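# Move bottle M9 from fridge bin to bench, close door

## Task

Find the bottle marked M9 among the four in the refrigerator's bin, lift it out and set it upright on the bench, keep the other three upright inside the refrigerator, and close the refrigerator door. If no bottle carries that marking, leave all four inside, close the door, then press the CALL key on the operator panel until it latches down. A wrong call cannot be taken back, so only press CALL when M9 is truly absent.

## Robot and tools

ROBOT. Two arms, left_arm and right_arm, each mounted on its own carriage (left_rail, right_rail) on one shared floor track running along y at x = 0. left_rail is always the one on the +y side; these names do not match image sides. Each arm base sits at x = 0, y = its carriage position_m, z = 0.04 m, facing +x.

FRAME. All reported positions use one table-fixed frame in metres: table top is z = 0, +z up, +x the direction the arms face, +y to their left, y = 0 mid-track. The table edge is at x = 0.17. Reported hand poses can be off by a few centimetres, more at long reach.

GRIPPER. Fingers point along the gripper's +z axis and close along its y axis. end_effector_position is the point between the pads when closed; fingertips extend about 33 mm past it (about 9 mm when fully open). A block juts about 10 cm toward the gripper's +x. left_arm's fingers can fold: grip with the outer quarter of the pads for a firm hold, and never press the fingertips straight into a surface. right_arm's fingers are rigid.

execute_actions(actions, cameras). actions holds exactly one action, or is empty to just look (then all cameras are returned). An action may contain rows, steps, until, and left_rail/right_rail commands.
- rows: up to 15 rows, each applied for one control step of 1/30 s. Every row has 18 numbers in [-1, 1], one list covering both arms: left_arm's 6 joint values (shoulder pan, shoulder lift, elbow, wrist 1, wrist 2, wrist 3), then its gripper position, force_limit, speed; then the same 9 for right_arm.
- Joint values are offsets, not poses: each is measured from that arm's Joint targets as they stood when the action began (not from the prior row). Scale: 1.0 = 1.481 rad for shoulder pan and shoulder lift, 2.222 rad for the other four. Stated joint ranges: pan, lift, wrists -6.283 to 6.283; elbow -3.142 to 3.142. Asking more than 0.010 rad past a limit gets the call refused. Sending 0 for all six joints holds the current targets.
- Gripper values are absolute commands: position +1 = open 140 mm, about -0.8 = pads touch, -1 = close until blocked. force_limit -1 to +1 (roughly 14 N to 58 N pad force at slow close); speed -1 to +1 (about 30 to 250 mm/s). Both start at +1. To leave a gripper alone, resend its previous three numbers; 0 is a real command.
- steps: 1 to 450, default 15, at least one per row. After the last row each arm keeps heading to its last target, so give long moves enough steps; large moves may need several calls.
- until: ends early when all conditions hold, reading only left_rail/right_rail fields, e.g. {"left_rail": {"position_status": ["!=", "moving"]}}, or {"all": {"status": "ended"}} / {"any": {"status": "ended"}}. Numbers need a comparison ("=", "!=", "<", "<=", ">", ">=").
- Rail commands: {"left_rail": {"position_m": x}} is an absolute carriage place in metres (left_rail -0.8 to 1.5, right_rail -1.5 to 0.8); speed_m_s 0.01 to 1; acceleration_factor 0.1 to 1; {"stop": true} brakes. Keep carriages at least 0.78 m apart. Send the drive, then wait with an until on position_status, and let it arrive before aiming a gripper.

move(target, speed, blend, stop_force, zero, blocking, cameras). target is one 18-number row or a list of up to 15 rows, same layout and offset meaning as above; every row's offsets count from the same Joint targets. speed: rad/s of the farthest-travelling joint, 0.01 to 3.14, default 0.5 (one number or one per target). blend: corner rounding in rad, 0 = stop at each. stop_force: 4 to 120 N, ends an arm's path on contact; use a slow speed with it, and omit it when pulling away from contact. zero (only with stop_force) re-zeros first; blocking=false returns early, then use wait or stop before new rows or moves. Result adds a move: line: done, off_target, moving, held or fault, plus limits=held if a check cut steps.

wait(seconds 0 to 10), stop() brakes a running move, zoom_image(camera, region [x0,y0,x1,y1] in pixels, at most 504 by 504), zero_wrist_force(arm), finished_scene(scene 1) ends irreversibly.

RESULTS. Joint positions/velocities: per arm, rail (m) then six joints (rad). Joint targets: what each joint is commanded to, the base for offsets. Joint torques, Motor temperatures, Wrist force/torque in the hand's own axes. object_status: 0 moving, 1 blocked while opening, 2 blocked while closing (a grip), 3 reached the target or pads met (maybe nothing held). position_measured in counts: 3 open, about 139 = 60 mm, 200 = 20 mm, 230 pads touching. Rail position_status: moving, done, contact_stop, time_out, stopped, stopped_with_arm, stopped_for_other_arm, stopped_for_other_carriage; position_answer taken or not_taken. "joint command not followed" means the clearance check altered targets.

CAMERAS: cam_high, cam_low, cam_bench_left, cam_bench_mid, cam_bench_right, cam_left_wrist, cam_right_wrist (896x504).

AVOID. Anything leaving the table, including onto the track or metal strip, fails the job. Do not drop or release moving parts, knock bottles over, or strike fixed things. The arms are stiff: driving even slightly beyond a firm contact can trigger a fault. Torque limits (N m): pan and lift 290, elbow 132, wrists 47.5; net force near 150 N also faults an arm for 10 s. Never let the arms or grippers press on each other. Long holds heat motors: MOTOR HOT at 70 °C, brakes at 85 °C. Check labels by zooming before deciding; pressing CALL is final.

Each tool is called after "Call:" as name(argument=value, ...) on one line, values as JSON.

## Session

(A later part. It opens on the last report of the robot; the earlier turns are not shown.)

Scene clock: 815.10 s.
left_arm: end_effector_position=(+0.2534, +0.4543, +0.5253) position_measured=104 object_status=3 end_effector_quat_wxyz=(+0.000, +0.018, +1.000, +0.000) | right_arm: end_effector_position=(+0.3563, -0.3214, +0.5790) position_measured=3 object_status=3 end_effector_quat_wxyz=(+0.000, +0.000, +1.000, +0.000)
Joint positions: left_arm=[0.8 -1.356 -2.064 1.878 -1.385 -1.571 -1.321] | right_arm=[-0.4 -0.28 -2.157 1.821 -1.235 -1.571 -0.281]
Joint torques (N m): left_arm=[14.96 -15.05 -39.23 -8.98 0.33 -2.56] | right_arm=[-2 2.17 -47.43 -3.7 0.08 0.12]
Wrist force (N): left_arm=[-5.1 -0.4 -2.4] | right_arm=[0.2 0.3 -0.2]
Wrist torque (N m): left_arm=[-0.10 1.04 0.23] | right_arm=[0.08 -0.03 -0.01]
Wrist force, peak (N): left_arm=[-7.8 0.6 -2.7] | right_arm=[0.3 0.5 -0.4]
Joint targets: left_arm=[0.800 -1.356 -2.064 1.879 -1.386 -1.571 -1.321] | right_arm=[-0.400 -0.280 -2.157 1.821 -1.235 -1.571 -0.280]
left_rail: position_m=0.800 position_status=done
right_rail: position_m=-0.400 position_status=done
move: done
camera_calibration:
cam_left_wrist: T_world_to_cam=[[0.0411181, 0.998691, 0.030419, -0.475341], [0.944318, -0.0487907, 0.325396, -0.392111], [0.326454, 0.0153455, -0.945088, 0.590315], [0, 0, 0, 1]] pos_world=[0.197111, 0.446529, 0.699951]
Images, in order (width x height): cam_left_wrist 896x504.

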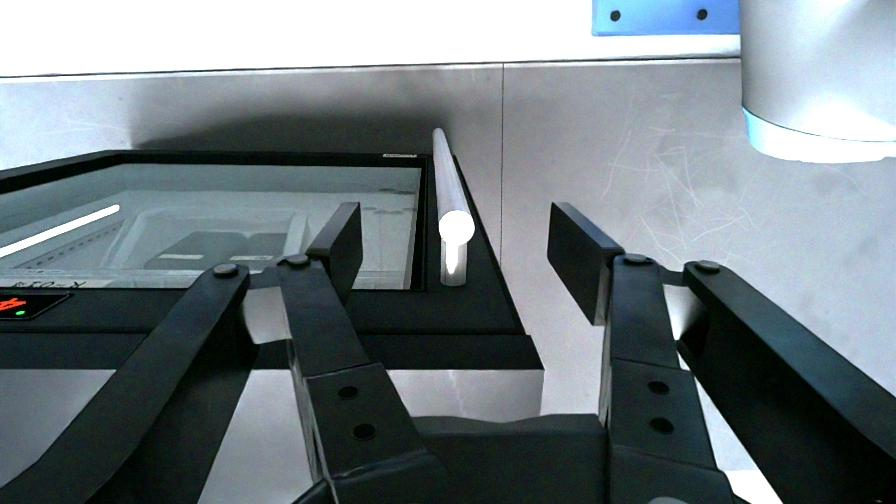

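Call:
move(target=[0, 0, 0, 0, 0, 0, -1, 0.3, -1, 0, 0, 0, 0, 0, 0, 1, 1, 1])

Call:
move(target=[[-0.0822, -0.0261, 0.0080, 0.0094, 0, -0.1020, -1, 0.3, -1, 0, 0, 0, 0, 0, 0, 1, 1, 1], [-0.1672, -0.0413, 0.0124, 0.0151, 0, -0.2057, -1, 0.3, -1, 0, 0, 0, 0, 0, 0, 1, 1, 1], [-0.2481, -0.0438, 0.0131, 0.0161, 0, -0.3068, -1, 0.3, -1, 0, 0, 0, 0, 0, 0, 1, 1, 1], [-0.3187, -0.0334, 0.0102, 0.0121, 0, -0.4010, -1, 0.3, -1, 0, 0, 0, 0, 0, 0, 1, 1, 1], [-0.3755, -0.0112, 0.0035, 0.0040, 0, -0.4860, -1, 0.3, -1, 0, 0, 0, 0, 0, 0, 1, 1, 1], [-0.4177, 0.0209, -0.0070, -0.0069, 0, -0.5612, -1, 0.3, -1, 0, 0, 0, 0, 0, 0, 1, 1, 1], [-0.4466, 0.0607, -0.0215, -0.0190, 0, -0.6276, -1, 0.3, -1, 0, 0, 0, 0, 0, 0, 1, 1, 1], [-0.4643, 0.1059, -0.0398, -0.0307, 0, -0.6865, -1, 0.3, -1, 0, 0, 0, 0, 0, 0, 1, 1, 1], [-0.4731, 0.1546, -0.0620, -0.0411, 0, -0.7395, -1, 0.3, -1, 0, 0, 0, 0, 0, 0, 1, 1, 1], [-0.4747, 0.2055, -0.0877, -0.0492, 0, -0.7878, -1, 0.3, -1, 0, 0, 0, 0, 0, 0, 1, 1, 1], [-0.4709, 0.2575, -0.1168, -0.0548, 0, -0.8324, -1, 0.3, -1, 0, 0, 0, 0, 0, 0, 1, 1, 1], [-0.4628, 0.3101, -0.1491, -0.0576, 0, -0.8740, -1, 0.3, -1, 0, 0, 0, 0, 0, 0, 1, 1, 1], [-0.4512, 0.3628, -0.1845, -0.0573, 0, -0.9135, -1, 0.3, -1, 0, 0, 0, 0, 0, 0, 1, 1, 1], [-0.4369, 0.4154, -0.2226, -0.0542, 0, -0.9511, -1, 0.3, -1, 0, 0, 0, 0, 0, 0, 1, 1, 1], [-0.4262, 0.4503, -0.2497, -0.0505, 0, -0.9753, -1, 0.3, -1, 0, 0, 0, 0, 0, 0, 1, 1, 1]], speed=0.5, blend=0.03, stop_force=80, cameras=["cam_left_wrist", "cam_right_wrist"])

Scene clock: 907.57 s.
left_arm: end_effector_position=(+0.2534, +0.4543, +0.5252) position_measured=211 object_status=0 end_effector_quat_wxyz=(+0.000, +0.018, +1.000, +0.000) | right_arm: end_effector_position=(+0.3563, -0.3214, +0.5790) position_measured=3 object_status=3 end_effector_quat_wxyz=(+0.000, +0.000, +1.000, +0.000)
Joint positions: left_arm=[0.8 -1.356 -2.064 1.879 -1.386 -1.571 -1.321] | right_arm=[-0.4 -0.28 -2.157 1.821 -1.235 -1.571 -0.281]
Joint torques (N m): left_arm=[2.45 -14.82 -40.21 -0.98 2.74 -2.32] | right_arm=[0.45 2.19 -46.25 -3.15 0.71 -0.2]
Wrist force (N): left_arm=[-5.6 -5.2 -10.0] | right_arm=[0.2 0.3 -0.3]
Wrist torque (N m): left_arm=[0.04 1.13 0.22] | right_arm=[0.07 -0.05 -0.01]
Wrist force, peak (N): left_arm=[-5.8 -5.1 -10.5] | right_arm=[0.8 0.0 -0.2]
Joint targets: left_arm=[0.800 -1.356 -2.064 1.879 -1.386 -1.571 -1.321] | right_arm=[-0.400 -0.280 -2.157 1.821 -1.235 -1.571 -0.280]
left_rail: position_m=0.800 position_status=done
right_rail: position_m=-0.400 position_status=done
move: done

Scene clock: 913.30 s.
left_arm: end_effector_position=(-0.1632, +0.0017, +0.5253) position_measured=211 object_status=2 end_effector_quat_wxyz=(+0.000, +0.682, -0.732, +0.000) | right_arm: end_effector_position=(+0.3563, -0.3214, +0.5790) position_measured=3 object_status=3 end_effector_quat_wxyz=(+0.000, +0.000, +1.000, +0.000)
Joint positions: left_arm=[0.8 -1.988 -1.397 1.324 -1.498 -1.571 -3.488] | right_arm=[-0.4 -0.28 -2.157 1.821 -1.235 -1.571 -0.281]
Joint torques (N m): left_arm=[30.83 -49.9 -56.08 2.67 4.3 -2.49] | right_arm=[0.55 1.57 -46.7 -3.21 0.4 0.19]
Wrist force (N): left_arm=[-3.0 21.6 -11.2] | right_arm=[0.0 0.4 -0.4]
Wrist torque (N m): left_arm=[-0.54 1.15 0.30] | right_arm=[0.09 0.00 -0.01]
Wrist force, peak (N): left_arm=[-1.2 46.7 18.5] | right_arm=[0.6 0.2 -0.5]
Joint targets: left_arm=[0.800 -1.988 -1.397 1.324 -1.498 -1.571 -3.488] | right_arm=[-0.400 -0.280 -2.157 1.821 -1.235 -1.571 -0.280]
left_rail: position_m=0.800 position_status=done
right_rail: position_m=-0.400 position_status=done
move: done
camera_calibration:
cam_left_wrist: T_world_to_cam=[[-0.996614, 0.0761355, 0.0310564, -0.174243], [0.0821044, 0.941958, 0.325536, -0.163277], [-0.004469, 0.326983, -0.94502, 0.678704], [0, 0, 0, 1]] pos_world=[-0.157214, -0.0548585, 0.699952]
cam_right_wrist: T_world_to_cam=[[-0.00563219, 0.999808, 0.0187636, 0.317059], [0.917946, -0.00227388, 0.396698, -0.572472], [0.396665, 0.0194583, -0.917757, 0.581696], [0, 0, 0, 1]] pos_world=[0.296546, -0.329619, 0.755005]
Images, in order (width x height): cam_left_wrist 896x504, cam_right_wrist 896x504.

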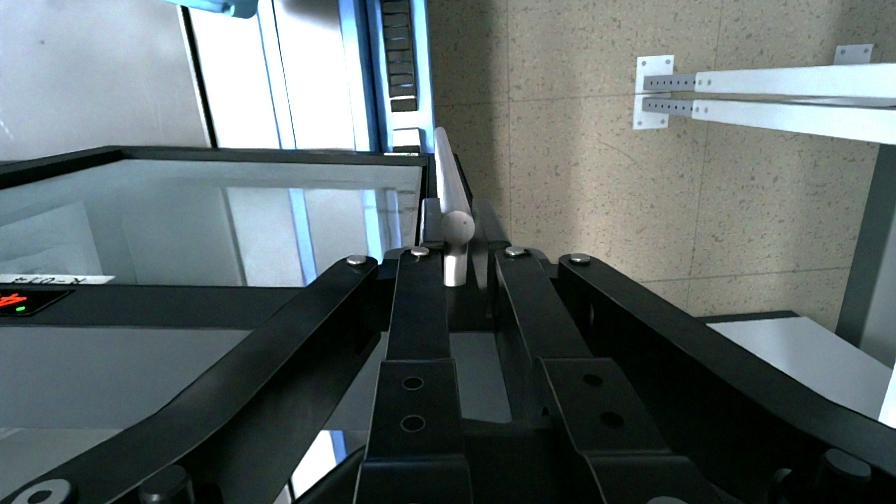

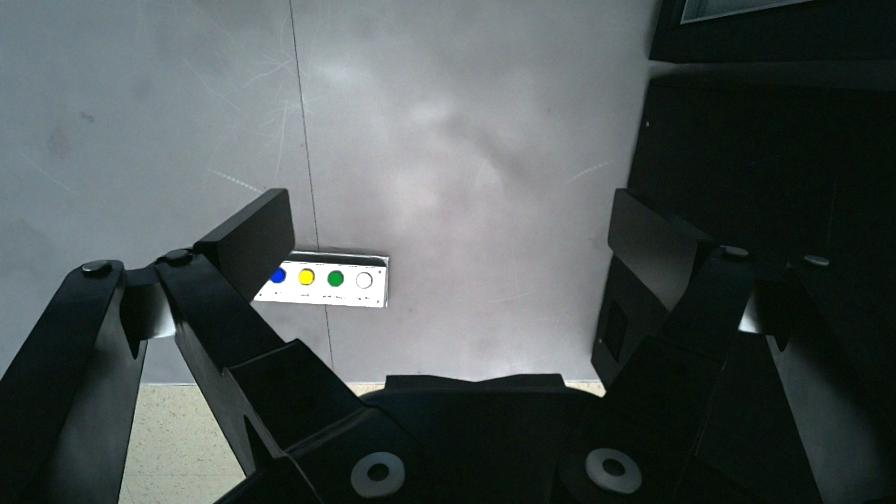

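Call:
move(target=[0, 0, 0, 0, 0, 0, -1, 0.3, -1, 0.8423, 0.1446, -0.1138, 0.0176, 0, -0.8206, 0.5, 1, 0], speed=1.2, cameras=["cam_right_wrist"])

Scene clock: 968.03 s.
left_arm: end_effector_position=(-0.1632, +0.0017, +0.5253) position_measured=211 object_status=2 end_effector_quat_wxyz=(+0.000, +0.682, -0.732, +0.000) | right_arm: end_effector_position=(+0.1003, +0.0521, +0.6600) position_measured=66 object_status=3 end_effector_quat_wxyz=(+0.000, +0.999, -0.036, +0.000)
Joint positions: left_arm=[0.8 -1.988 -1.397 1.324 -1.498 -1.571 -3.488] | right_arm=[-0.4 0.967 -1.943 1.568 -1.196 -1.571 -2.103]
Joint torques (N m): left_arm=[17.2 -51.1 -51.22 2.87 3.49 -2.48] | right_arm=[17.38 -4.48 -55.55 -0.94 0.48 -1.99]
Wrist force (N): left_arm=[-3.2 21.5 -11.3] | right_arm=[0.5 0.4 -0.2]
Wrist torque (N m): left_arm=[-0.60 1.21 0.30] | right_arm=[0.10 -0.15 0.21]
Wrist force, peak (N): left_arm=[-3.2 21.8 -11.3] | right_arm=[-2.2 -0.6 -0.4]
Joint targets: left_arm=[0.800 -1.988 -1.397 1.324 -1.498 -1.571 -3.488] | right_arm=[-0.400 0.967 -1.943 1.568 -1.196 -1.571 -2.104]
left_rail: position_m=0.800 position_status=done
right_rail: position_m=-0.400 position_status=done
move: done
camera_calibration:
cam_right_wrist: T_world_to_cam=[[-0.065541, -0.997668, 0.0190759, 0.0504593], [-0.915423, 0.0677242, 0.396754, -0.188558], [-0.39712, 0.00854115, -0.917727, 0.830482], [0, 0, 0, 1]] pos_world=[0.160498, 0.0560183, 0.836004]
Images, in order (width x height): cam_right_wrist 896x504.

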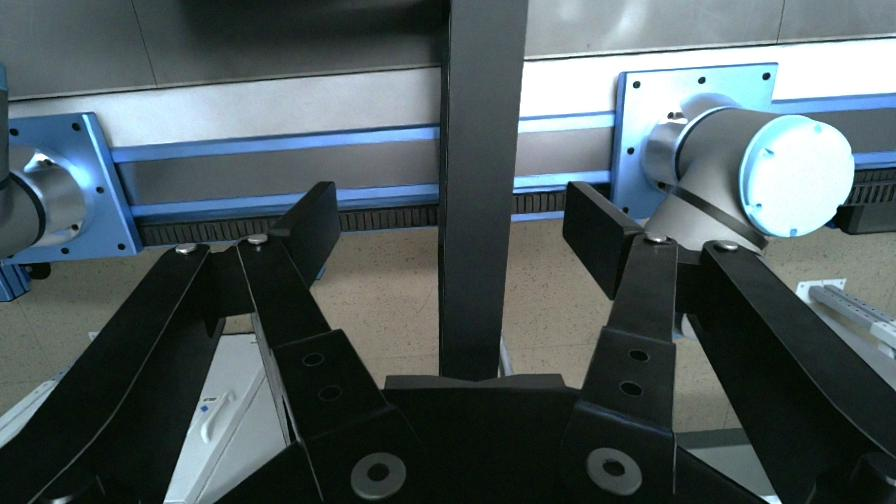

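Call:
move(target=[[0, 0, 0, 0, 0, 0, -1, 0.3, -1, -0.0126, -0.0151, 0.0058, 0.0044, 0, -0.0083, 0.5, 1, 0], [0, 0, 0, 0, 0, 0, -1, 0.3, -1, -0.0126, -0.0570, 0.1355, -0.0974, 0, -0.0083, 0.5, 1, 0]], speed=0.4, stop_force=20, cameras=["cam_right_wrist"])

Scene clock: 991.07 s.
left_arm: end_effector_position=(-0.1632, +0.0017, +0.5253) position_measured=211 object_status=2 end_effector_quat_wxyz=(+0.000, +0.682, -0.732, +0.000) | right_arm: end_effector_position=(+0.0999, +0.0380, +0.5200) position_measured=66 object_status=3 end_effector_quat_wxyz=(+0.000, +0.999, -0.035, +0.000)
Joint positions: left_arm=[0.8 -1.988 -1.397 1.324 -1.498 -1.571 -3.488] | right_arm=[-0.4 0.949 -2.027 1.869 -1.412 -1.571 -2.122]
Joint torques (N m): left_arm=[15.41 -51.03 -45.63 2.56 3.73 -2.2] | right_arm=[-18.47 -23.48 -40.84 -8.97 0.4 -2.25]
Wrist force (N): left_arm=[-3.3 21.6 -11.4] | right_arm=[0.2 0.2 -0.2]
Wrist torque (N m): left_arm=[-0.54 1.23 0.30] | right_arm=[0.06 -0.09 0.21]
Wrist force, peak (N): left_arm=[-3.2 22.0 -11.1] | right_arm=[0.0 1.0 -1.8]
Joint targets: left_arm=[0.800 -1.988 -1.397 1.324 -1.498 -1.571 -3.488] | right_arm=[-0.400 0.949 -2.027 1.869 -1.412 -1.571 -2.122]
left_rail: position_m=0.800 position_status=done
right_rail: position_m=-0.400 position_status=done
move: done
camera_calibration:
cam_right_wrist: T_world_to_cam=[[-0.0651433, -0.99769, 0.0192397, 0.0389685], [-0.915414, 0.0674237, 0.396826, -0.132339], [-0.397206, 0.00823819, -0.917692, 0.701911], [0, 0, 0, 1]] pos_world=[0.160197, 0.0420188, 0.695904]
Images, in order (width x height): cam_right_wrist 896x504.

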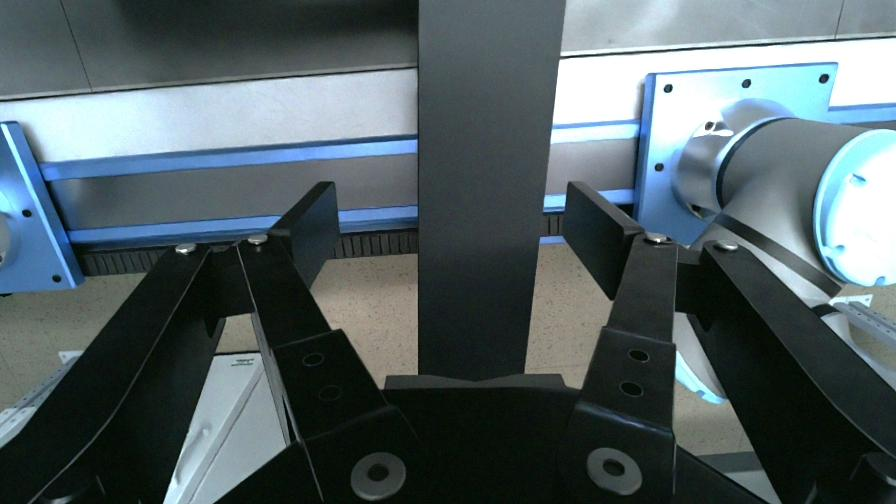

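Call:
move(target=[[0, 0, 0, 0, 0, 0, -1, 0.3, -1, -0.0117, -0.0145, 0.0049, 0.0047, 0, -0.0078, 0.5, 1, 0], [0, 0, 0, 0, 0, 0, -1, 0.3, -1, -0.0117, -0.0145, 0.0049, 0.0047, 0, -0.0078, -1, -1, -1]], speed=0.2, cameras=["cam_right_wrist"])

Scene clock: 1016.97 s.
left_arm: end_effector_position=(-0.1632, +0.0017, +0.5253) position_measured=211 object_status=2 end_effector_quat_wxyz=(+0.000, +0.682, -0.732, +0.000) | right_arm: end_effector_position=(+0.0999, +0.0261, +0.5200) position_measured=154 object_status=0 end_effector_quat_wxyz=(+0.000, +0.999, -0.035, +0.000)
Joint positions: left_arm=[0.8 -1.988 -1.397 1.324 -1.498 -1.571 -3.488] | right_arm=[-0.4 0.931 -2.049 1.88 -1.402 -1.571 -2.14]
Joint torques (N m): left_arm=[18 -56.98 -40.24 2.76 3.81 -1.87] | right_arm=[-19.33 -18.72 -40.44 -0.68 -2.38 -2.26]
Wrist force (N): left_arm=[7.7 21.1 -8.1] | right_arm=[0.5 -24.9 0.3]
Wrist torque (N m): left_arm=[-0.62 1.46 0.30] | right_arm=[-0.13 -0.03 0.51]
Wrist force, peak (N): left_arm=[-3.0 21.8 -11.7] | right_arm=[0.5 -24.9 0.3]
Joint targets: left_arm=[0.800 -1.988 -1.397 1.324 -1.498 -1.571 -3.488] | right_arm=[-0.400 0.931 -2.049 1.880 -1.402 -1.571 -2.140]
left_rail: position_m=0.800 position_status=done
right_rail: position_m=-0.400 position_status=done
move: done
camera_calibration:
cam_right_wrist: T_world_to_cam=[[-0.0650904, -0.997696, 0.0191091, 0.0270765], [-0.915418, 0.0673232, 0.396834, -0.131572], [-0.397206, 0.00833727, -0.917692, 0.702098], [0, 0, 0, 1]] pos_world=[0.160197, 0.0300184, 0.696004]
Images, in order (width x height): cam_right_wrist 896x504.

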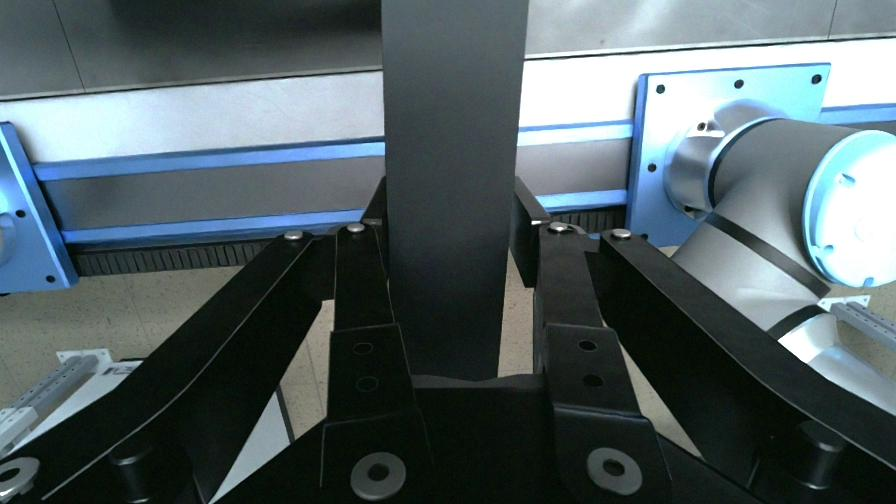

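Call:
move(target=[[0, 0, 0, 0, 0, 0, 0.2, 0.3, -0.3, 0, 0, 0, 0, 0, 0, -1, -1, -1], [0, 0.0321, -0.1346, 0.1133, 0, 0, 0.2, 0.3, -0.3, 0, 0, 0, 0, 0, 0, -1, -1, -1], [-0.2021, -0.4464, 0.1365, 0.1611, 0, 1.0, 0.2, 0.3, -0.3, 0, 0, 0, 0, 0, 0, -1, -1, -1]], speed=[0.5, 0.5, 1.2], blend=[0, 0.02, 0])

Scene clock: 1039.23 s.
left_arm: end_effector_position=(-0.1001, +0.4199, +0.6603) position_measured=104 object_status=3 end_effector_quat_wxyz=(+0.000, +0.488, +0.873, +0.000) | right_arm: end_effector_position=(+0.0999, +0.0261, +0.5200) position_measured=155 object_status=2 end_effector_quat_wxyz=(+0.000, +0.999, -0.035, +0.000)
Joint positions: left_arm=[0.8 -2.287 -2.058 1.627 -1.14 -1.571 -1.266] | right_arm=[-0.4 0.931 -2.049 1.88 -1.402 -1.571 -2.14]
Joint torques (N m): left_arm=[-15.78 -13.29 -37.28 -1.98 -2.85 2.75] | right_arm=[-7.77 -4.17 -57.85 -0.96 -2.83 -0.53]
Wrist force (N): left_arm=[-5.6 1.6 -2.8] | right_arm=[-0.2 -1.1 -0.5]
Wrist torque (N m): left_arm=[0.38 1.18 -0.04] | right_arm=[-0.11 0.04 0.21]
Wrist force, peak (N): left_arm=[7.8 21.6 -8.1] | right_arm=[0.7 -25.0 0.6]
Joint targets: left_arm=[0.800 -2.287 -2.058 1.627 -1.140 -1.571 -1.266] | right_arm=[-0.400 0.931 -2.049 1.880 -1.402 -1.571 -2.140]
left_rail: position_m=0.800 position_status=done
right_rail: position_m=-0.400 position_status=done
move: done

Call:
move(target=[-0.0161, 0.4734, 0.2495, 0.1420, 0.3739, 0.5698, 0.2, 0.3, -0.3, 0, 0, 0, 0, 0, 0, -1, -1, -1], speed=0.9, cameras=["cam_left_wrist"])

Scene clock: 1047.67 s.
left_arm: end_effector_position=(+0.1197, +0.3001, +0.2800) position_measured=104 object_status=3 end_effector_quat_wxyz=(+0.000, +0.707, +0.000, +0.707) | right_arm: end_effector_position=(+0.0999, +0.0261, +0.5200) position_measured=155 object_status=2 end_effector_quat_wxyz=(+0.000, +0.999, -0.035, +0.000)
Joint positions: left_arm=[0.8 -2.311 -1.357 2.181 -0.825 -0.741 0] | right_arm=[-0.4 0.931 -2.049 1.88 -1.402 -1.571 -2.14]
Joint torques (N m): left_arm=[-14.16 -37.16 -18.39 5.1 3.45 2.46] | right_arm=[9.38 -3.13 -57.65 -0.99 -3.06 1.13]
Wrist force (N): left_arm=[-4.0 1.7 -0.9] | right_arm=[-0.4 -0.7 -0.4]
Wrist torque (N m): left_arm=[0.56 0.37 0.08] | right_arm=[-0.03 0.10 0.20]
Wrist force, peak (N): left_arm=[-4.4 3.9 -6.1] | right_arm=[-0.5 -1.2 -0.9]
Joint targets: left_arm=[0.800 -2.311 -1.357 2.181 -0.824 -0.740 0.000] | right_arm=[-0.400 0.931 -2.049 1.880 -1.402 -1.571 -2.140]
left_rail: position_m=0.800 position_status=done
right_rail: position_m=-0.400 position_status=done
move: done
camera_calibration:
cam_left_wrist: T_world_to_cam=[[-0.0302727, -0.999528, -0.00517077, 0.309787], [-0.325868, 0.0147598, -0.9453, 0.295197], [0.94493, -0.0269318, -0.326161, 0.169775], [0, 0, 0, 1]] pos_world=[-0.0548524, 0.309856, 0.336025]
Images, in order (width x height): cam_left_wrist 896x504.

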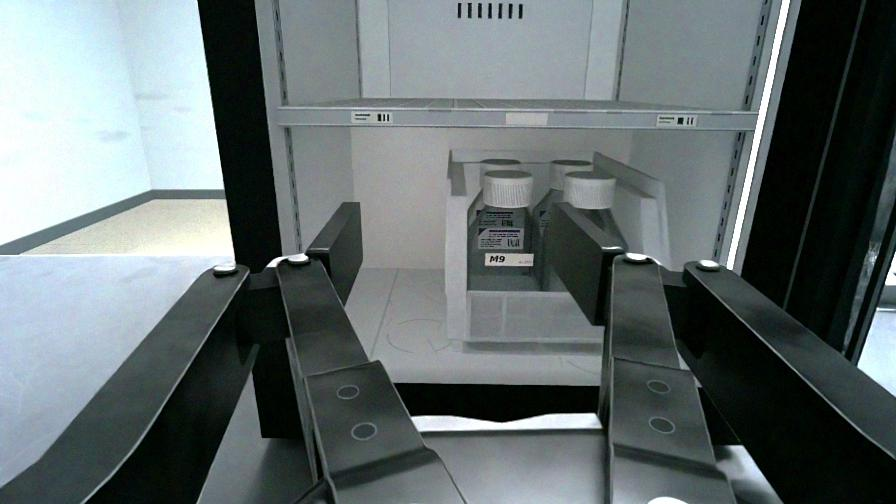

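Call:
zoom_image(camera="cam_left_wrist", region=[420, 90, 680, 390])

Scaled by 1.680 from the camera's 896x504 image, which has a finer 1280x720 frame.

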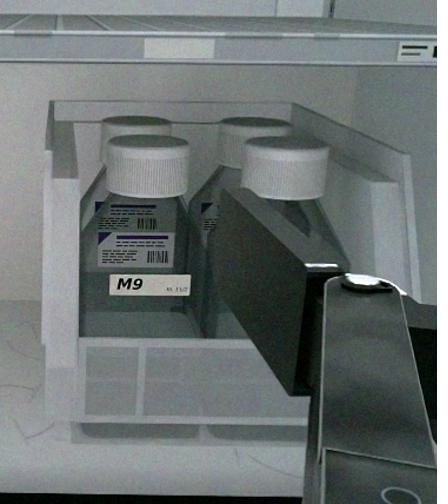

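Call:
move(target=[0.2231, -0.0482, 0.0139, -0.1694, 0.1335, 0.1712, -0.04, 0.3, -0.3, 0, 0, 0, 0, 0, 0, -1, -1, -1], speed=0.5, cameras=["cam_left_wrist"])

Call:
zoom_image(camera="cam_left_wrist", region=[340, 20, 640, 320])

Scene clock: 1215.60 s.
left_arm: end_effector_position=(+0.2798, +0.2352, +0.2548) position_measured=134 object_status=3 end_effector_quat_wxyz=(+0.000, +0.766, +0.000, +0.643) | right_arm: end_effector_position=(+0.0999, +0.0261, +0.5200) position_measured=155 object_status=2 end_effector_quat_wxyz=(+0.000, +0.999, -0.035, +0.000)
Joint positions: left_arm=[0.8 -1.981 -1.428 2.212 -1.201 -0.444 0.38] | right_arm=[-0.4 0.931 -2.049 1.88 -1.402 -1.571 -2.14]
Joint torques (N m): left_arm=[14.86 -54.1 -22.58 -3.9 4.78 2.13] | right_arm=[13.39 -6.2 -56.75 -1.56 -2.76 0.58]
Motor temperatures (°C): left_arm=[38 34 30 37 37 42] | right_arm=[36 42 31 36 39 31]
Wrist force (N): left_arm=[-4.2 1.9 -1.8] | right_arm=[-0.1 -0.7 -0.7]
Wrist torque (N m): left_arm=[0.57 0.53 0.18] | right_arm=[-0.03 0.03 0.21]
Wrist force, peak (N): left_arm=[-4.3 2.6 -1.9] | right_arm=[-0.8 -1.1 -0.9]
Joint targets: left_arm=[0.800 -1.980 -1.428 2.212 -1.201 -0.444 0.380] | right_arm=[-0.400 0.931 -2.049 1.880 -1.402 -1.571 -2.140]
left_rail: position_m=0.800 position_status=done
right_rail: position_m=-0.400 position_status=done
move: done
camera_calibration:
cam_left_wrist: T_world_to_cam=[[-0.0309157, -0.999522, -0.000413772, 0.248716], [-0.484886, 0.0153598, -0.874442, 0.35075], [0.874031, -0.0268334, -0.485129, 0.0689147], [0, 0, 0, 1]] pos_world=[0.117529, 0.245058, 0.340246]
Images, in order (width x height): cam_left_wrist 896x504.

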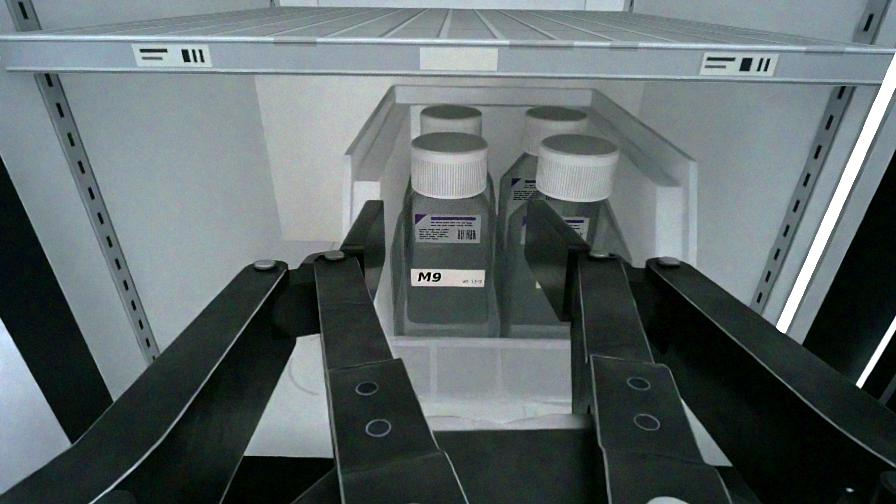

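Scaled by 1.680 from the camera's 896x504 image, which has a finer 1280x720 frame.

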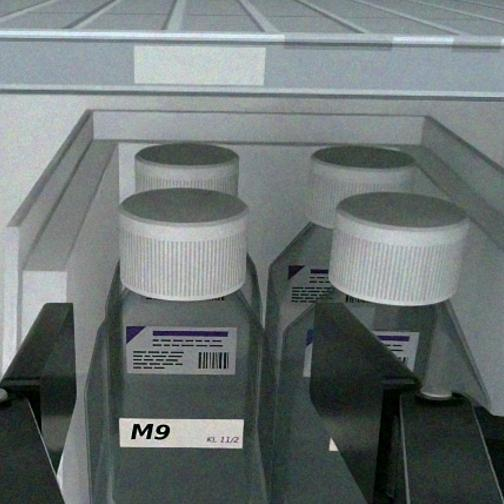

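Call:
move(target=[[0.0826, -0.0005, 0.0184, -0.0810, 0.0488, 0.0679, -0.13, 0.3, -0.3, 0, 0, 0, 0, 0, 0, -1, -1, -1], [0.1426, 0.0066, 0.0337, -0.1787, 0.0809, 0.1492, -0.13, 0.3, -0.3, 0, 0, 0, 0, 0, 0, -1, -1, -1]], speed=0.25, blend=0.03, stop_force=15, cameras=["cam_left_wrist"])

Scene clock: 1266.43 s.
left_arm: end_effector_position=(+0.3993, +0.2345, +0.2413) position_measured=145 object_status=3 end_effector_quat_wxyz=(+0.000, +0.766, +0.000, +0.643) | right_arm: end_effector_position=(+0.0999, +0.0261, +0.5200) position_measured=155 object_status=2 end_effector_quat_wxyz=(+0.000, +0.999, -0.035, +0.000)
Joint positions: left_arm=[0.8 -1.769 -1.418 2.287 -1.598 -0.264 0.712] | right_arm=[-0.4 0.931 -2.049 1.88 -1.402 -1.571 -2.14]
Joint torques (N m): left_arm=[14.78 -35.35 -20.99 -5.97 5.86 2.03] | right_arm=[14.16 -4.65 -57.39 -1.82 -2.79 0.38]
Wrist force (N): left_arm=[-4.4 1.2 -1.4] | right_arm=[-0.2 -1.0 -0.3]
Wrist torque (N m): left_arm=[0.43 0.58 0.13] | right_arm=[-0.09 0.06 0.20]
Wrist force, peak (N): left_arm=[-4.4 2.0 -2.6] | right_arm=[-0.4 -1.5 -0.9]
Joint targets: left_arm=[0.800 -1.769 -1.418 2.287 -1.598 -0.264 0.712] | right_arm=[-0.400 0.931 -2.049 1.880 -1.402 -1.571 -2.140]
left_rail: position_m=0.800 position_status=done
right_rail: position_m=-0.400 position_status=done
move: done
camera_calibration:
cam_left_wrist: T_world_to_cam=[[-0.0308299, -0.999525, -0.00045781, 0.251599], [-0.485006, 0.0153603, -0.874376, 0.396995], [0.873967, -0.0267348, -0.485249, -0.0420234], [0, 0, 0, 1]] pos_world=[0.237029, 0.244258, 0.326846]
Images, in order (width x height): cam_left_wrist 896x504.

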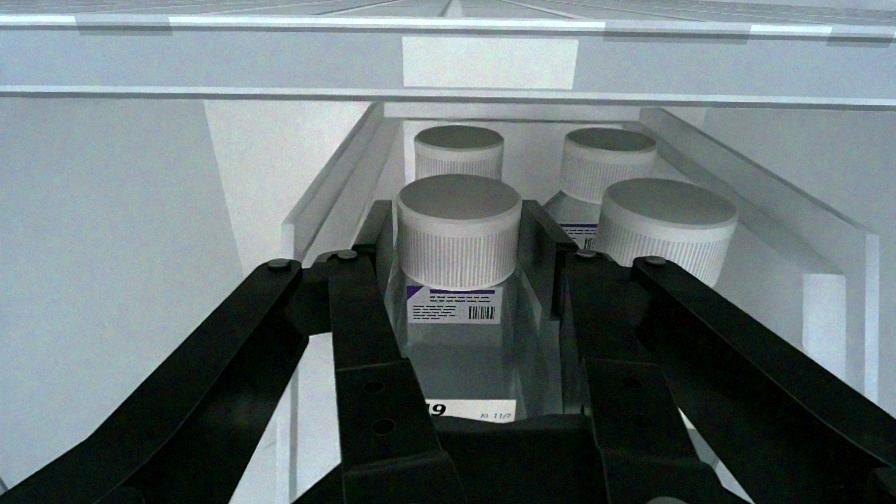

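Call:
move(target=[0, 0, 0, 0, 0, 0, -1, 0, -1, 0, 0, 0, 0, 0, 0, -1, -1, -1], cameras=["cam_left_wrist"])

Scene clock: 1271.13 s.
left_arm: end_effector_position=(+0.3993, +0.2345, +0.2413) position_measured=169 object_status=0 end_effector_quat_wxyz=(+0.000, +0.766, +0.000, +0.643) | right_arm: end_effector_position=(+0.0999, +0.0261, +0.5200) position_measured=155 object_status=2 end_effector_quat_wxyz=(+0.000, +0.999, -0.035, +0.000)
Joint positions: left_arm=[0.8 -1.769 -1.418 2.287 -1.598 -0.264 0.712] | right_arm=[-0.4 0.931 -2.049 1.88 -1.402 -1.571 -2.14]
Joint torques (N m): left_arm=[10.67 -39.11 -26.29 -4.59 1.59 1.68] | right_arm=[13 -7.44 -58.32 -2.43 -2.74 0.51]
Wrist force (N): left_arm=[5.7 1.2 0.3] | right_arm=[-0.8 -1.1 -0.3]
Wrist torque (N m): left_arm=[0.35 0.70 0.07] | right_arm=[-0.13 0.16 0.20]
Wrist force, peak (N): left_arm=[-7.7 2.5 -0.5] | right_arm=[-0.5 -1.3 -0.8]
Joint targets: left_arm=[0.800 -1.769 -1.418 2.287 -1.598 -0.264 0.712] | right_arm=[-0.400 0.931 -2.049 1.880 -1.402 -1.571 -2.140]
left_rail: position_m=0.800 position_status=done
right_rail: position_m=-0.400 position_status=done
move: done
camera_calibration:
cam_left_wrist: T_world_to_cam=[[-0.0308751, -0.999523, -0.000546544, 0.251639], [-0.48496, 0.0154585, -0.8744, 0.396968], [0.873991, -0.0267321, -0.485206, -0.0420441], [0, 0, 0, 1]] pos_world=[0.237029, 0.244259, 0.326846]
Images, in order (width x height): cam_left_wrist 896x504.

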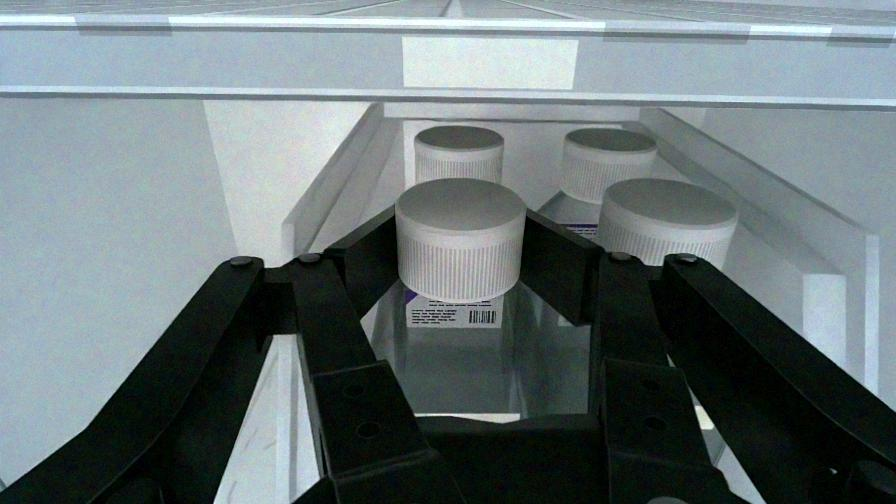

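Call:
move(target=[0, 0, 0, 0, 0, 0, -0.13, 0, -1, 0, 0, 0, 0, 0, 0, -1, -1, -1], cameras=["cam_left_wrist"])

Scene clock: 1284.33 s.
left_arm: end_effector_position=(+0.3993, +0.2345, +0.2413) position_measured=145 object_status=0 end_effector_quat_wxyz=(+0.000, +0.766, +0.000, +0.643) | right_arm: end_effector_position=(+0.0999, +0.0261, +0.5200) position_measured=155 object_status=2 end_effector_quat_wxyz=(+0.000, +0.999, -0.035, +0.000)
Joint positions: left_arm=[0.8 -1.769 -1.418 2.287 -1.598 -0.264 0.712] | right_arm=[-0.4 0.931 -2.049 1.88 -1.402 -1.571 -2.14]
Joint torques (N m): left_arm=[-6.21 -48.23 -42.39 -1.19 4.15 -1.09] | right_arm=[13.02 -5.83 -57.81 -2.29 -1.22 0.5]
Wrist force (N): left_arm=[-4.8 1.0 -1.6] | right_arm=[-0.4 -0.9 -0.4]
Wrist torque (N m): left_arm=[0.40 0.65 0.13] | right_arm=[-0.10 0.08 0.20]
Wrist force, peak (N): left_arm=[5.7 1.6 0.7] | right_arm=[-0.9 -1.2 -0.5]
Joint targets: left_arm=[0.800 -1.769 -1.418 2.287 -1.598 -0.264 0.712] | right_arm=[-0.400 0.931 -2.049 1.880 -1.402 -1.571 -2.140]
left_rail: position_m=0.800 position_status=done
right_rail: position_m=-0.400 position_status=done
move: done
camera_calibration:
cam_left_wrist: T_world_to_cam=[[-0.0307412, -0.999527, -0.000504584, 0.251594], [-0.485084, 0.0153605, -0.874333, 0.397], [0.873927, -0.0266332, -0.485327, -0.0420131], [0, 0, 0, 1]] pos_world=[0.237029, 0.244258, 0.326847]
Images, in order (width x height): cam_left_wrist 896x504.

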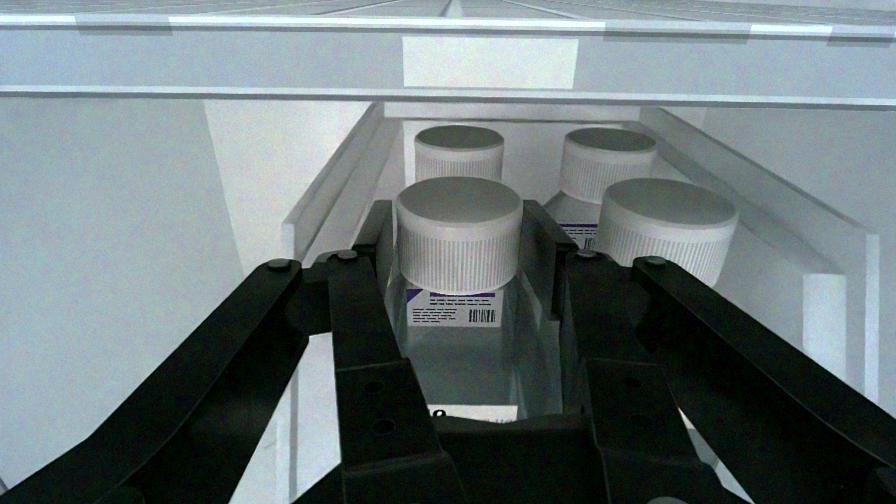

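Call:
move(target=[[-0.0184, -0.0021, -0.0045, 0.0340, -0.0094, -0.0291, -0.13, 0, -1, 0, 0, 0, 0, 0, 0, -1, -1, -1], [-0.0184, -0.0021, -0.0045, 0.0340, -0.0094, -0.0291, -1, 0, -1, 0, 0, 0, 0, 0, 0, -1, -1, -1]], speed=0.15, cameras=["cam_left_wrist"])

Scene clock: 1317.70 s.
left_arm: end_effector_position=(+0.3843, +0.2349, +0.2417) position_measured=161 object_status=0 end_effector_quat_wxyz=(+0.000, +0.766, +0.000, +0.643) | right_arm: end_effector_position=(+0.0999, +0.0261, +0.5200) position_measured=155 object_status=2 end_effector_quat_wxyz=(+0.000, +0.999, -0.035, +0.000)
Joint positions: left_arm=[0.8 -1.796 -1.422 2.277 -1.522 -0.285 0.647] | right_arm=[-0.4 0.931 -2.049 1.88 -1.402 -1.571 -2.14]
Joint torques (N m): left_arm=[-14.73 -52.64 -43.55 0.81 -0.98 -2.36] | right_arm=[13.34 -5.21 -56.75 -2.5 0.37 0.32]
Wrist force (N): left_arm=[-3.4 0.9 -2.8] | right_arm=[-0.6 -0.9 -0.2]
Wrist torque (N m): left_arm=[0.44 0.68 0.37] | right_arm=[-0.10 0.13 0.20]
Wrist force, peak (N): left_arm=[-5.9 0.5 -1.5] | right_arm=[-0.8 -1.3 -0.2]
Joint targets: left_arm=[0.800 -1.796 -1.422 2.277 -1.522 -0.285 0.647] | right_arm=[-0.400 0.931 -2.049 1.880 -1.402 -1.571 -2.140]
left_rail: position_m=0.800 position_status=done
right_rail: position_m=-0.400 position_status=done
move: done
camera_calibration:
cam_left_wrist: T_world_to_cam=[[-0.0308402, -0.999524, -0.000681047, 0.251613], [-0.485, 0.0155604, -0.874376, 0.390013], [0.87397, -0.0266356, -0.485249, -0.0287342], [0, 0, 0, 1]] pos_world=[0.222029, 0.244659, 0.327246]
Images, in order (width x height): cam_left_wrist 896x504.

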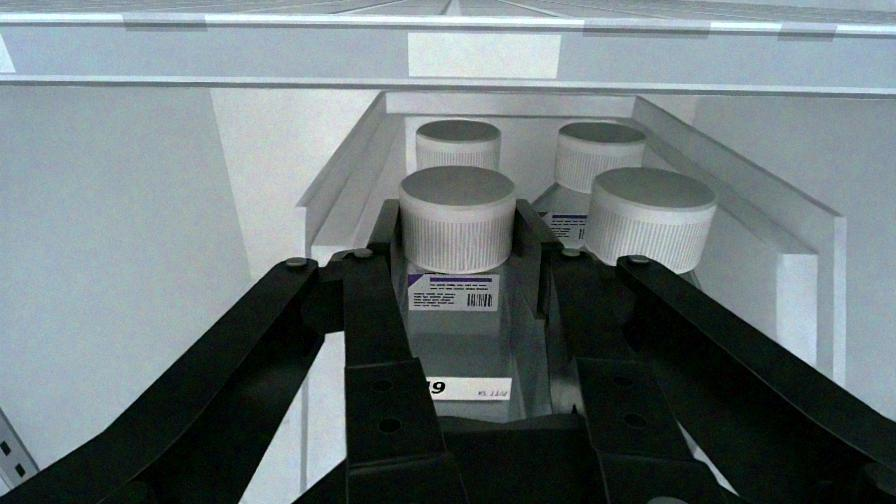

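Call:
move(target=[[0, 0, 0, 0, 0, 0, -1, 0, -1, 0, 0, 0, 0, 0, 0, 0.0, -1, -1], [0, 0, 0, 0, 0, 0, -1, 0, -1, -0.0500, -0.0536, 0.0164, 0.0193, 0, -0.1432, 0.0, -1, -1]], speed=0.2, cameras=["cam_right_wrist", "cam_left_wrist"])

Scene clock: 1429.47 s.
left_arm: end_effector_position=(+0.3843, +0.2349, +0.2417) position_measured=161 object_status=2 end_effector_quat_wxyz=(+0.000, +0.766, +0.000, +0.643) | right_arm: end_effector_position=(+0.1005, -0.0179, +0.5201) position_measured=129 object_status=3 end_effector_quat_wxyz=(+0.000, +0.996, +0.086, +0.000)
Joint positions: left_arm=[0.8 -1.796 -1.422 2.277 -1.522 -0.285 0.647] | right_arm=[-0.4 0.857 -2.128 1.916 -1.359 -1.571 -2.457]
Joint torques (N m): left_arm=[-6.58 -39.9 -24.94 -0.59 4.79 -2.4] | right_arm=[-16.5 -13.35 -39.78 -0.89 -2.45 -1.89]
Wrist force (N): left_arm=[-3.0 0.4 -2.9] | right_arm=[-1.0 1.0 0.1]
Wrist torque (N m): left_arm=[0.33 0.59 0.38] | right_arm=[0.23 0.18 0.21]
Wrist force, peak (N): left_arm=[-3.7 1.1 -2.8] | right_arm=[-3.4 -8.6 2.0]
Joint targets: left_arm=[0.800 -1.796 -1.422 2.277 -1.522 -0.285 0.647] | right_arm=[-0.400 0.857 -2.128 1.916 -1.359 -1.571 -2.458]
left_rail: position_m=0.800 position_status=done
right_rail: position_m=-0.400 position_status=done
move: done
camera_calibration:
cam_left_wrist: T_world_to_cam=[[-0.0308367, -0.999524, -0.000682552, 0.251613], [-0.484958, 0.0155587, -0.874399, 0.390012], [0.873994, -0.0266326, -0.485207, -0.0287544], [0, 0, 0, 1]] pos_world=[0.222029, 0.244659, 0.327246]
cam_right_wrist: T_world_to_cam=[[0.177675, -0.983905, 0.0190417, -0.0408547], [-0.904595, -0.155673, 0.396829, -0.133227], [-0.387478, -0.0877316, -0.917695, 0.700078], [0, 0, 0, 1]] pos_world=[0.158007, 0.000481918, 0.696104]
Images, in order (width x height): cam_left_wrist 896x504, cam_right_wrist 896x504.

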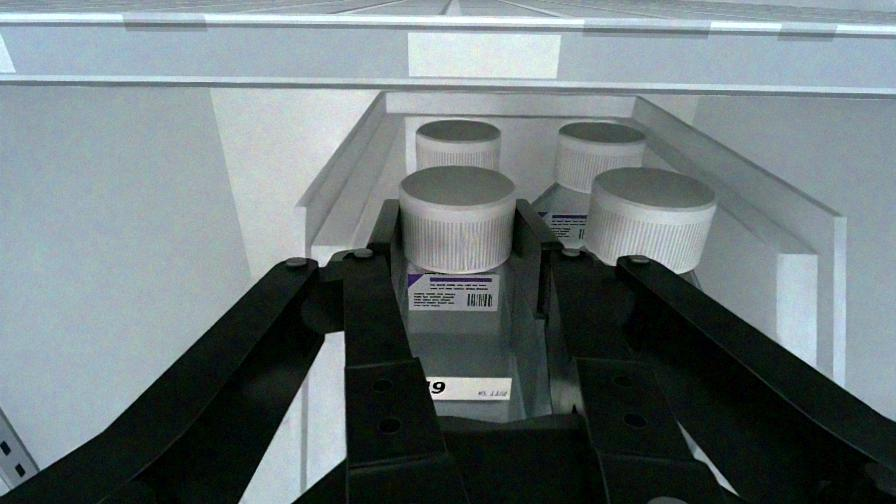

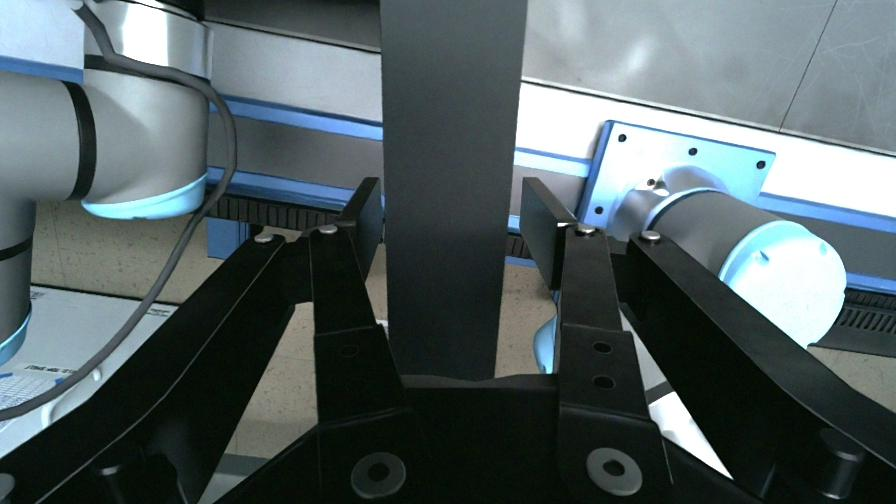

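Call:
move(target=[0, -0.0182, -0.0053, 0.0174, 0, 0, -1, 0, -1, 0, 0, 0, 0, 0, 0, 0.0, -1, -1], speed=0.1, cameras=["cam_left_wrist"])

Scene clock: 1436.40 s.
left_arm: end_effector_position=(+0.3843, +0.2348, +0.2586) position_measured=161 object_status=2 end_effector_quat_wxyz=(+0.000, +0.766, +0.000, +0.643) | right_arm: end_effector_position=(+0.1005, -0.0179, +0.5201) position_measured=129 object_status=3 end_effector_quat_wxyz=(+0.000, +0.996, +0.087, +0.000)
Joint positions: left_arm=[0.8 -1.796 -1.448 2.266 -1.484 -0.285 0.647] | right_arm=[-0.4 0.857 -2.128 1.916 -1.359 -1.571 -2.458]
Joint torques (N m): left_arm=[-2.16 -53.66 -49.48 0.88 4.57 -2.44] | right_arm=[5.87 -0.17 -55.1 -8.71 4.04 0.74]
Wrist force (N): left_arm=[-8.5 0.6 -0.7] | right_arm=[-1.0 0.8 0.1]
Wrist torque (N m): left_arm=[0.30 0.56 0.44] | right_arm=[0.17 0.18 0.20]
Wrist force, peak (N): left_arm=[-8.9 0.7 -0.8] | right_arm=[-0.3 3.9 -0.2]
Joint targets: left_arm=[0.800 -1.796 -1.448 2.265 -1.484 -0.285 0.647] | right_arm=[-0.400 0.857 -2.128 1.916 -1.359 -1.571 -2.458]
left_rail: position_m=0.800 position_status=done
right_rail: position_m=-0.400 position_status=done
move: done
camera_calibration:
cam_left_wrist: T_world_to_cam=[[-0.0307914, -0.999526, -0.000593819, 0.251483], [-0.485004, 0.0154605, -0.874375, 0.404817], [0.87397, -0.0266353, -0.48525, -0.0205359], [0, 0, 0, 1]] pos_world=[0.222029, 0.244559, 0.344146]
Images, in order (width x height): cam_left_wrist 896x504.

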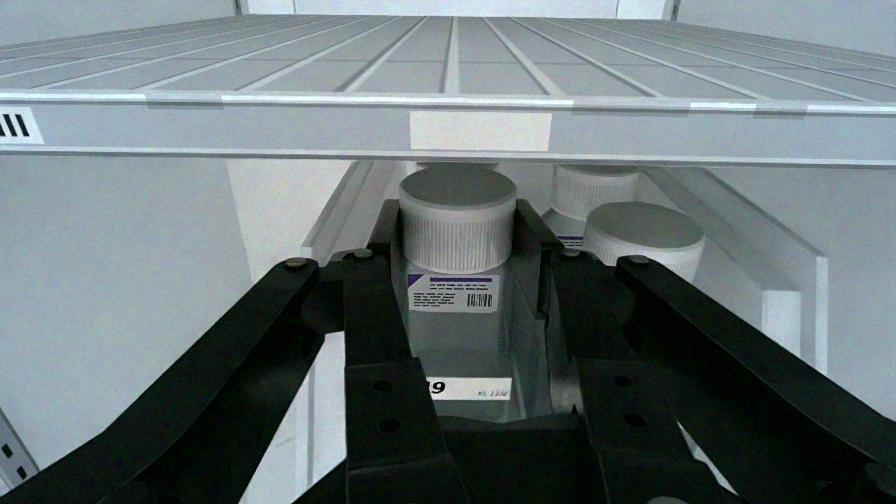

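Call:
move(target=[[-0.0189, 0.0327, -0.0189, 0.1190, 0.0047, -0.1189, -1, 0, -1, 0, 0, 0, 0, 0, 0, 0.0, -1, -1], [-0.0358, 0.0778, -0.0388, 0.2303, 0.0015, -0.2367, -1, 0, -1, 0, 0, 0, 0, 0, 0, 0.0, -1, -1], [-0.0504, 0.1280, -0.0567, 0.3244, -0.0081, -0.3417, -1, 0, -1, 0, 0, 0, 0, 0, 0, 0.0, -1, -1], [-0.0629, 0.1785, -0.0713, 0.3980, -0.0228, -0.4292, -1, 0, -1, 0, 0, 0, 0, 0, 0, 0.0, -1, -1], [-0.0730, 0.2268, -0.0829, 0.4539, -0.0409, -0.5000, -1, 0, -1, 0, 0, 0, 0, 0, 0, 0.0, -1, -1], [-0.0812, 0.2722, -0.0925, 0.4964, -0.0614, -0.5571, -1, 0, -1, 0, 0, 0, 0, 0, 0, 0.0, -1, -1], [-0.0872, 0.3150, -0.1010, 0.5295, -0.0833, -0.6039, -1, 0, -1, 0, 0, 0, 0, 0, 0, 0.0, -1, -1]], speed=0.4, blend=0.03, stop_force=15, cameras=["cam_left_wrist"])

Scene clock: 1466.60 s.
left_arm: end_effector_position=(+0.3001, +0.2348, +0.2496) position_measured=161 object_status=2 end_effector_quat_wxyz=(+0.000, +0.588, +0.000, +0.809) | right_arm: end_effector_position=(+0.1005, -0.0179, +0.5201) position_measured=129 object_status=3 end_effector_quat_wxyz=(+0.000, +0.996, +0.087, +0.000)
Joint positions: left_arm=[0.8 -1.926 -0.982 2.041 -0.307 -0.47 -0.695] | right_arm=[-0.4 0.857 -2.128 1.916 -1.359 -1.571 -2.458]
Joint torques (N m): left_arm=[-16.06 -57.15 -32.4 8.66 -6.64 -2.6] | right_arm=[14.66 0.03 -56.12 -8.64 3.31 0.43]
Wrist force (N): left_arm=[-8.8 2.8 0.7] | right_arm=[-0.7 0.8 -0.1]
Wrist torque (N m): left_arm=[0.91 0.55 0.48] | right_arm=[0.16 0.13 0.20]
Wrist force, peak (N): left_arm=[-9.5 2.6 0.4] | right_arm=[-1.2 1.4 -0.1]
Joint targets: left_arm=[0.800 -1.926 -0.982 2.041 -0.307 -0.470 -0.695] | right_arm=[-0.400 0.857 -2.128 1.916 -1.359 -1.571 -2.458]
left_rail: position_m=0.800 position_status=done
right_rail: position_m=-0.400 position_status=done
move: done
camera_calibration:
cam_left_wrist: T_world_to_cam=[[-0.0270052, -0.999518, -0.0152895, 0.2514], [-0.0172726, 0.0157594, -0.999727, 0.247008], [0.999486, -0.0267337, -0.0176899, -0.105735], [0, 0, 0, 1]] pos_world=[0.116736, 0.24456, 0.248914]
Images, in order (width x height): cam_left_wrist 896x504.

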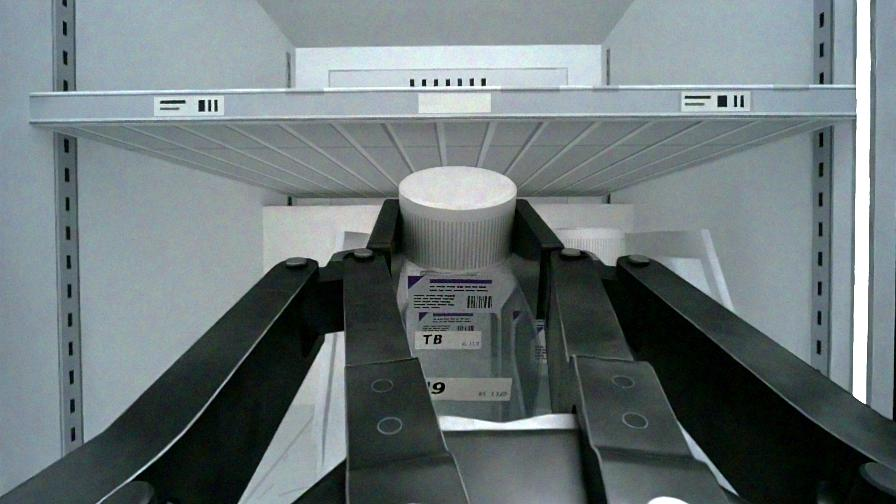

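Call:
move(target=[[0, -0.0576, -0.0031, 0.0415, 0, 0, -1, 0, -1, 0, 0, 0, 0, 0, 0, 0.0, -1, -1], [-0.1556, -0.0836, -0.0094, -0.0339, -0.0837, 0.1164, -1, 0, -1, 0, 0, 0, 0, 0, 0, 0.0, -1, -1]], speed=[0.08, 0.25], blend=0.01, stop_force=15, cameras=["cam_left_wrist", "cam_high"])

Scene clock: 1476.97 s.
left_arm: end_effector_position=(+0.1581, +0.2348, +0.3176) position_measured=161 object_status=2 end_effector_quat_wxyz=(+0.000, +0.588, +0.000, +0.809) | right_arm: end_effector_position=(+0.1005, -0.0179, +0.5201) position_measured=129 object_status=3 end_effector_quat_wxyz=(+0.000, +0.996, +0.087, +0.000)
Joint positions: left_arm=[0.8 -2.156 -1.106 2.02 -0.383 -0.656 -0.436] | right_arm=[-0.4 0.857 -2.128 1.916 -1.359 -1.571 -2.458]
Joint torques (N m): left_arm=[-13.42 -72.42 -38.39 1.81 -5.4 2.72] | right_arm=[13.96 -0.14 -55.22 -8.58 3.06 0.54]
Wrist force (N): left_arm=[-8.2 1.7 -1.8] | right_arm=[-1.0 1.1 0.1]
Wrist torque (N m): left_arm=[0.60 0.48 0.24] | right_arm=[0.23 0.20 0.20]
Wrist force, peak (N): left_arm=[-13.4 1.5 -23.3] | right_arm=[-1.1 1.3 0.2]
Joint targets: left_arm=[0.800 -2.156 -1.106 2.020 -0.383 -0.656 -0.436] | right_arm=[-0.400 0.857 -2.128 1.916 -1.359 -1.571 -2.458]
left_rail: position_m=0.800 position_status=done
right_rail: position_m=-0.400 position_status=done
move: done
camera_calibration:
cam_left_wrist: T_world_to_cam=[[-0.0270052, -0.999518, -0.0152895, 0.248604], [-0.0172726, 0.0157594, -0.999727, 0.312437], [0.999486, -0.0267337, -0.0176899, 0.0373933], [0, 0, 0, 1]] pos_world=[-0.0252639, 0.24456, 0.316814]
Images, in order (width x height): cam_high 896x504, cam_left_wrist 896x504.

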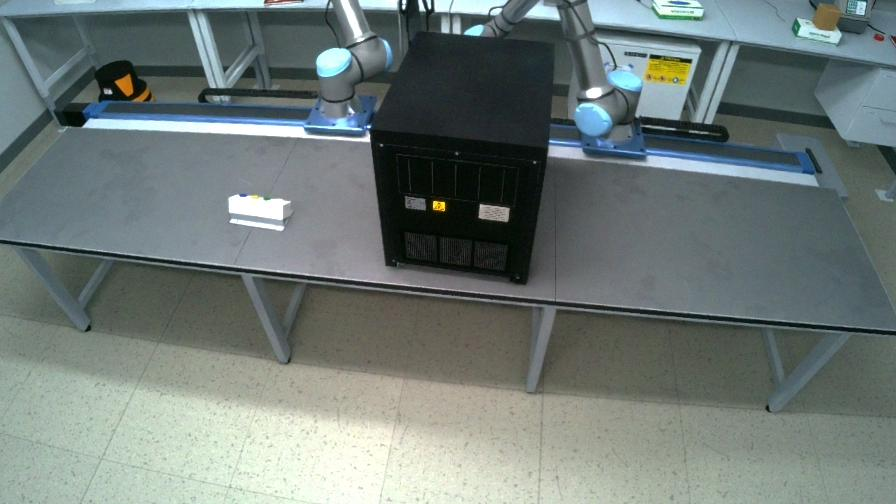

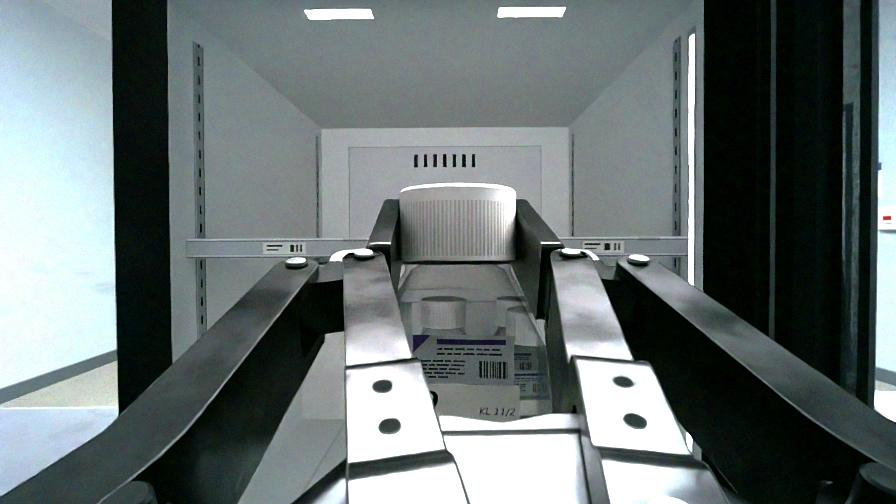

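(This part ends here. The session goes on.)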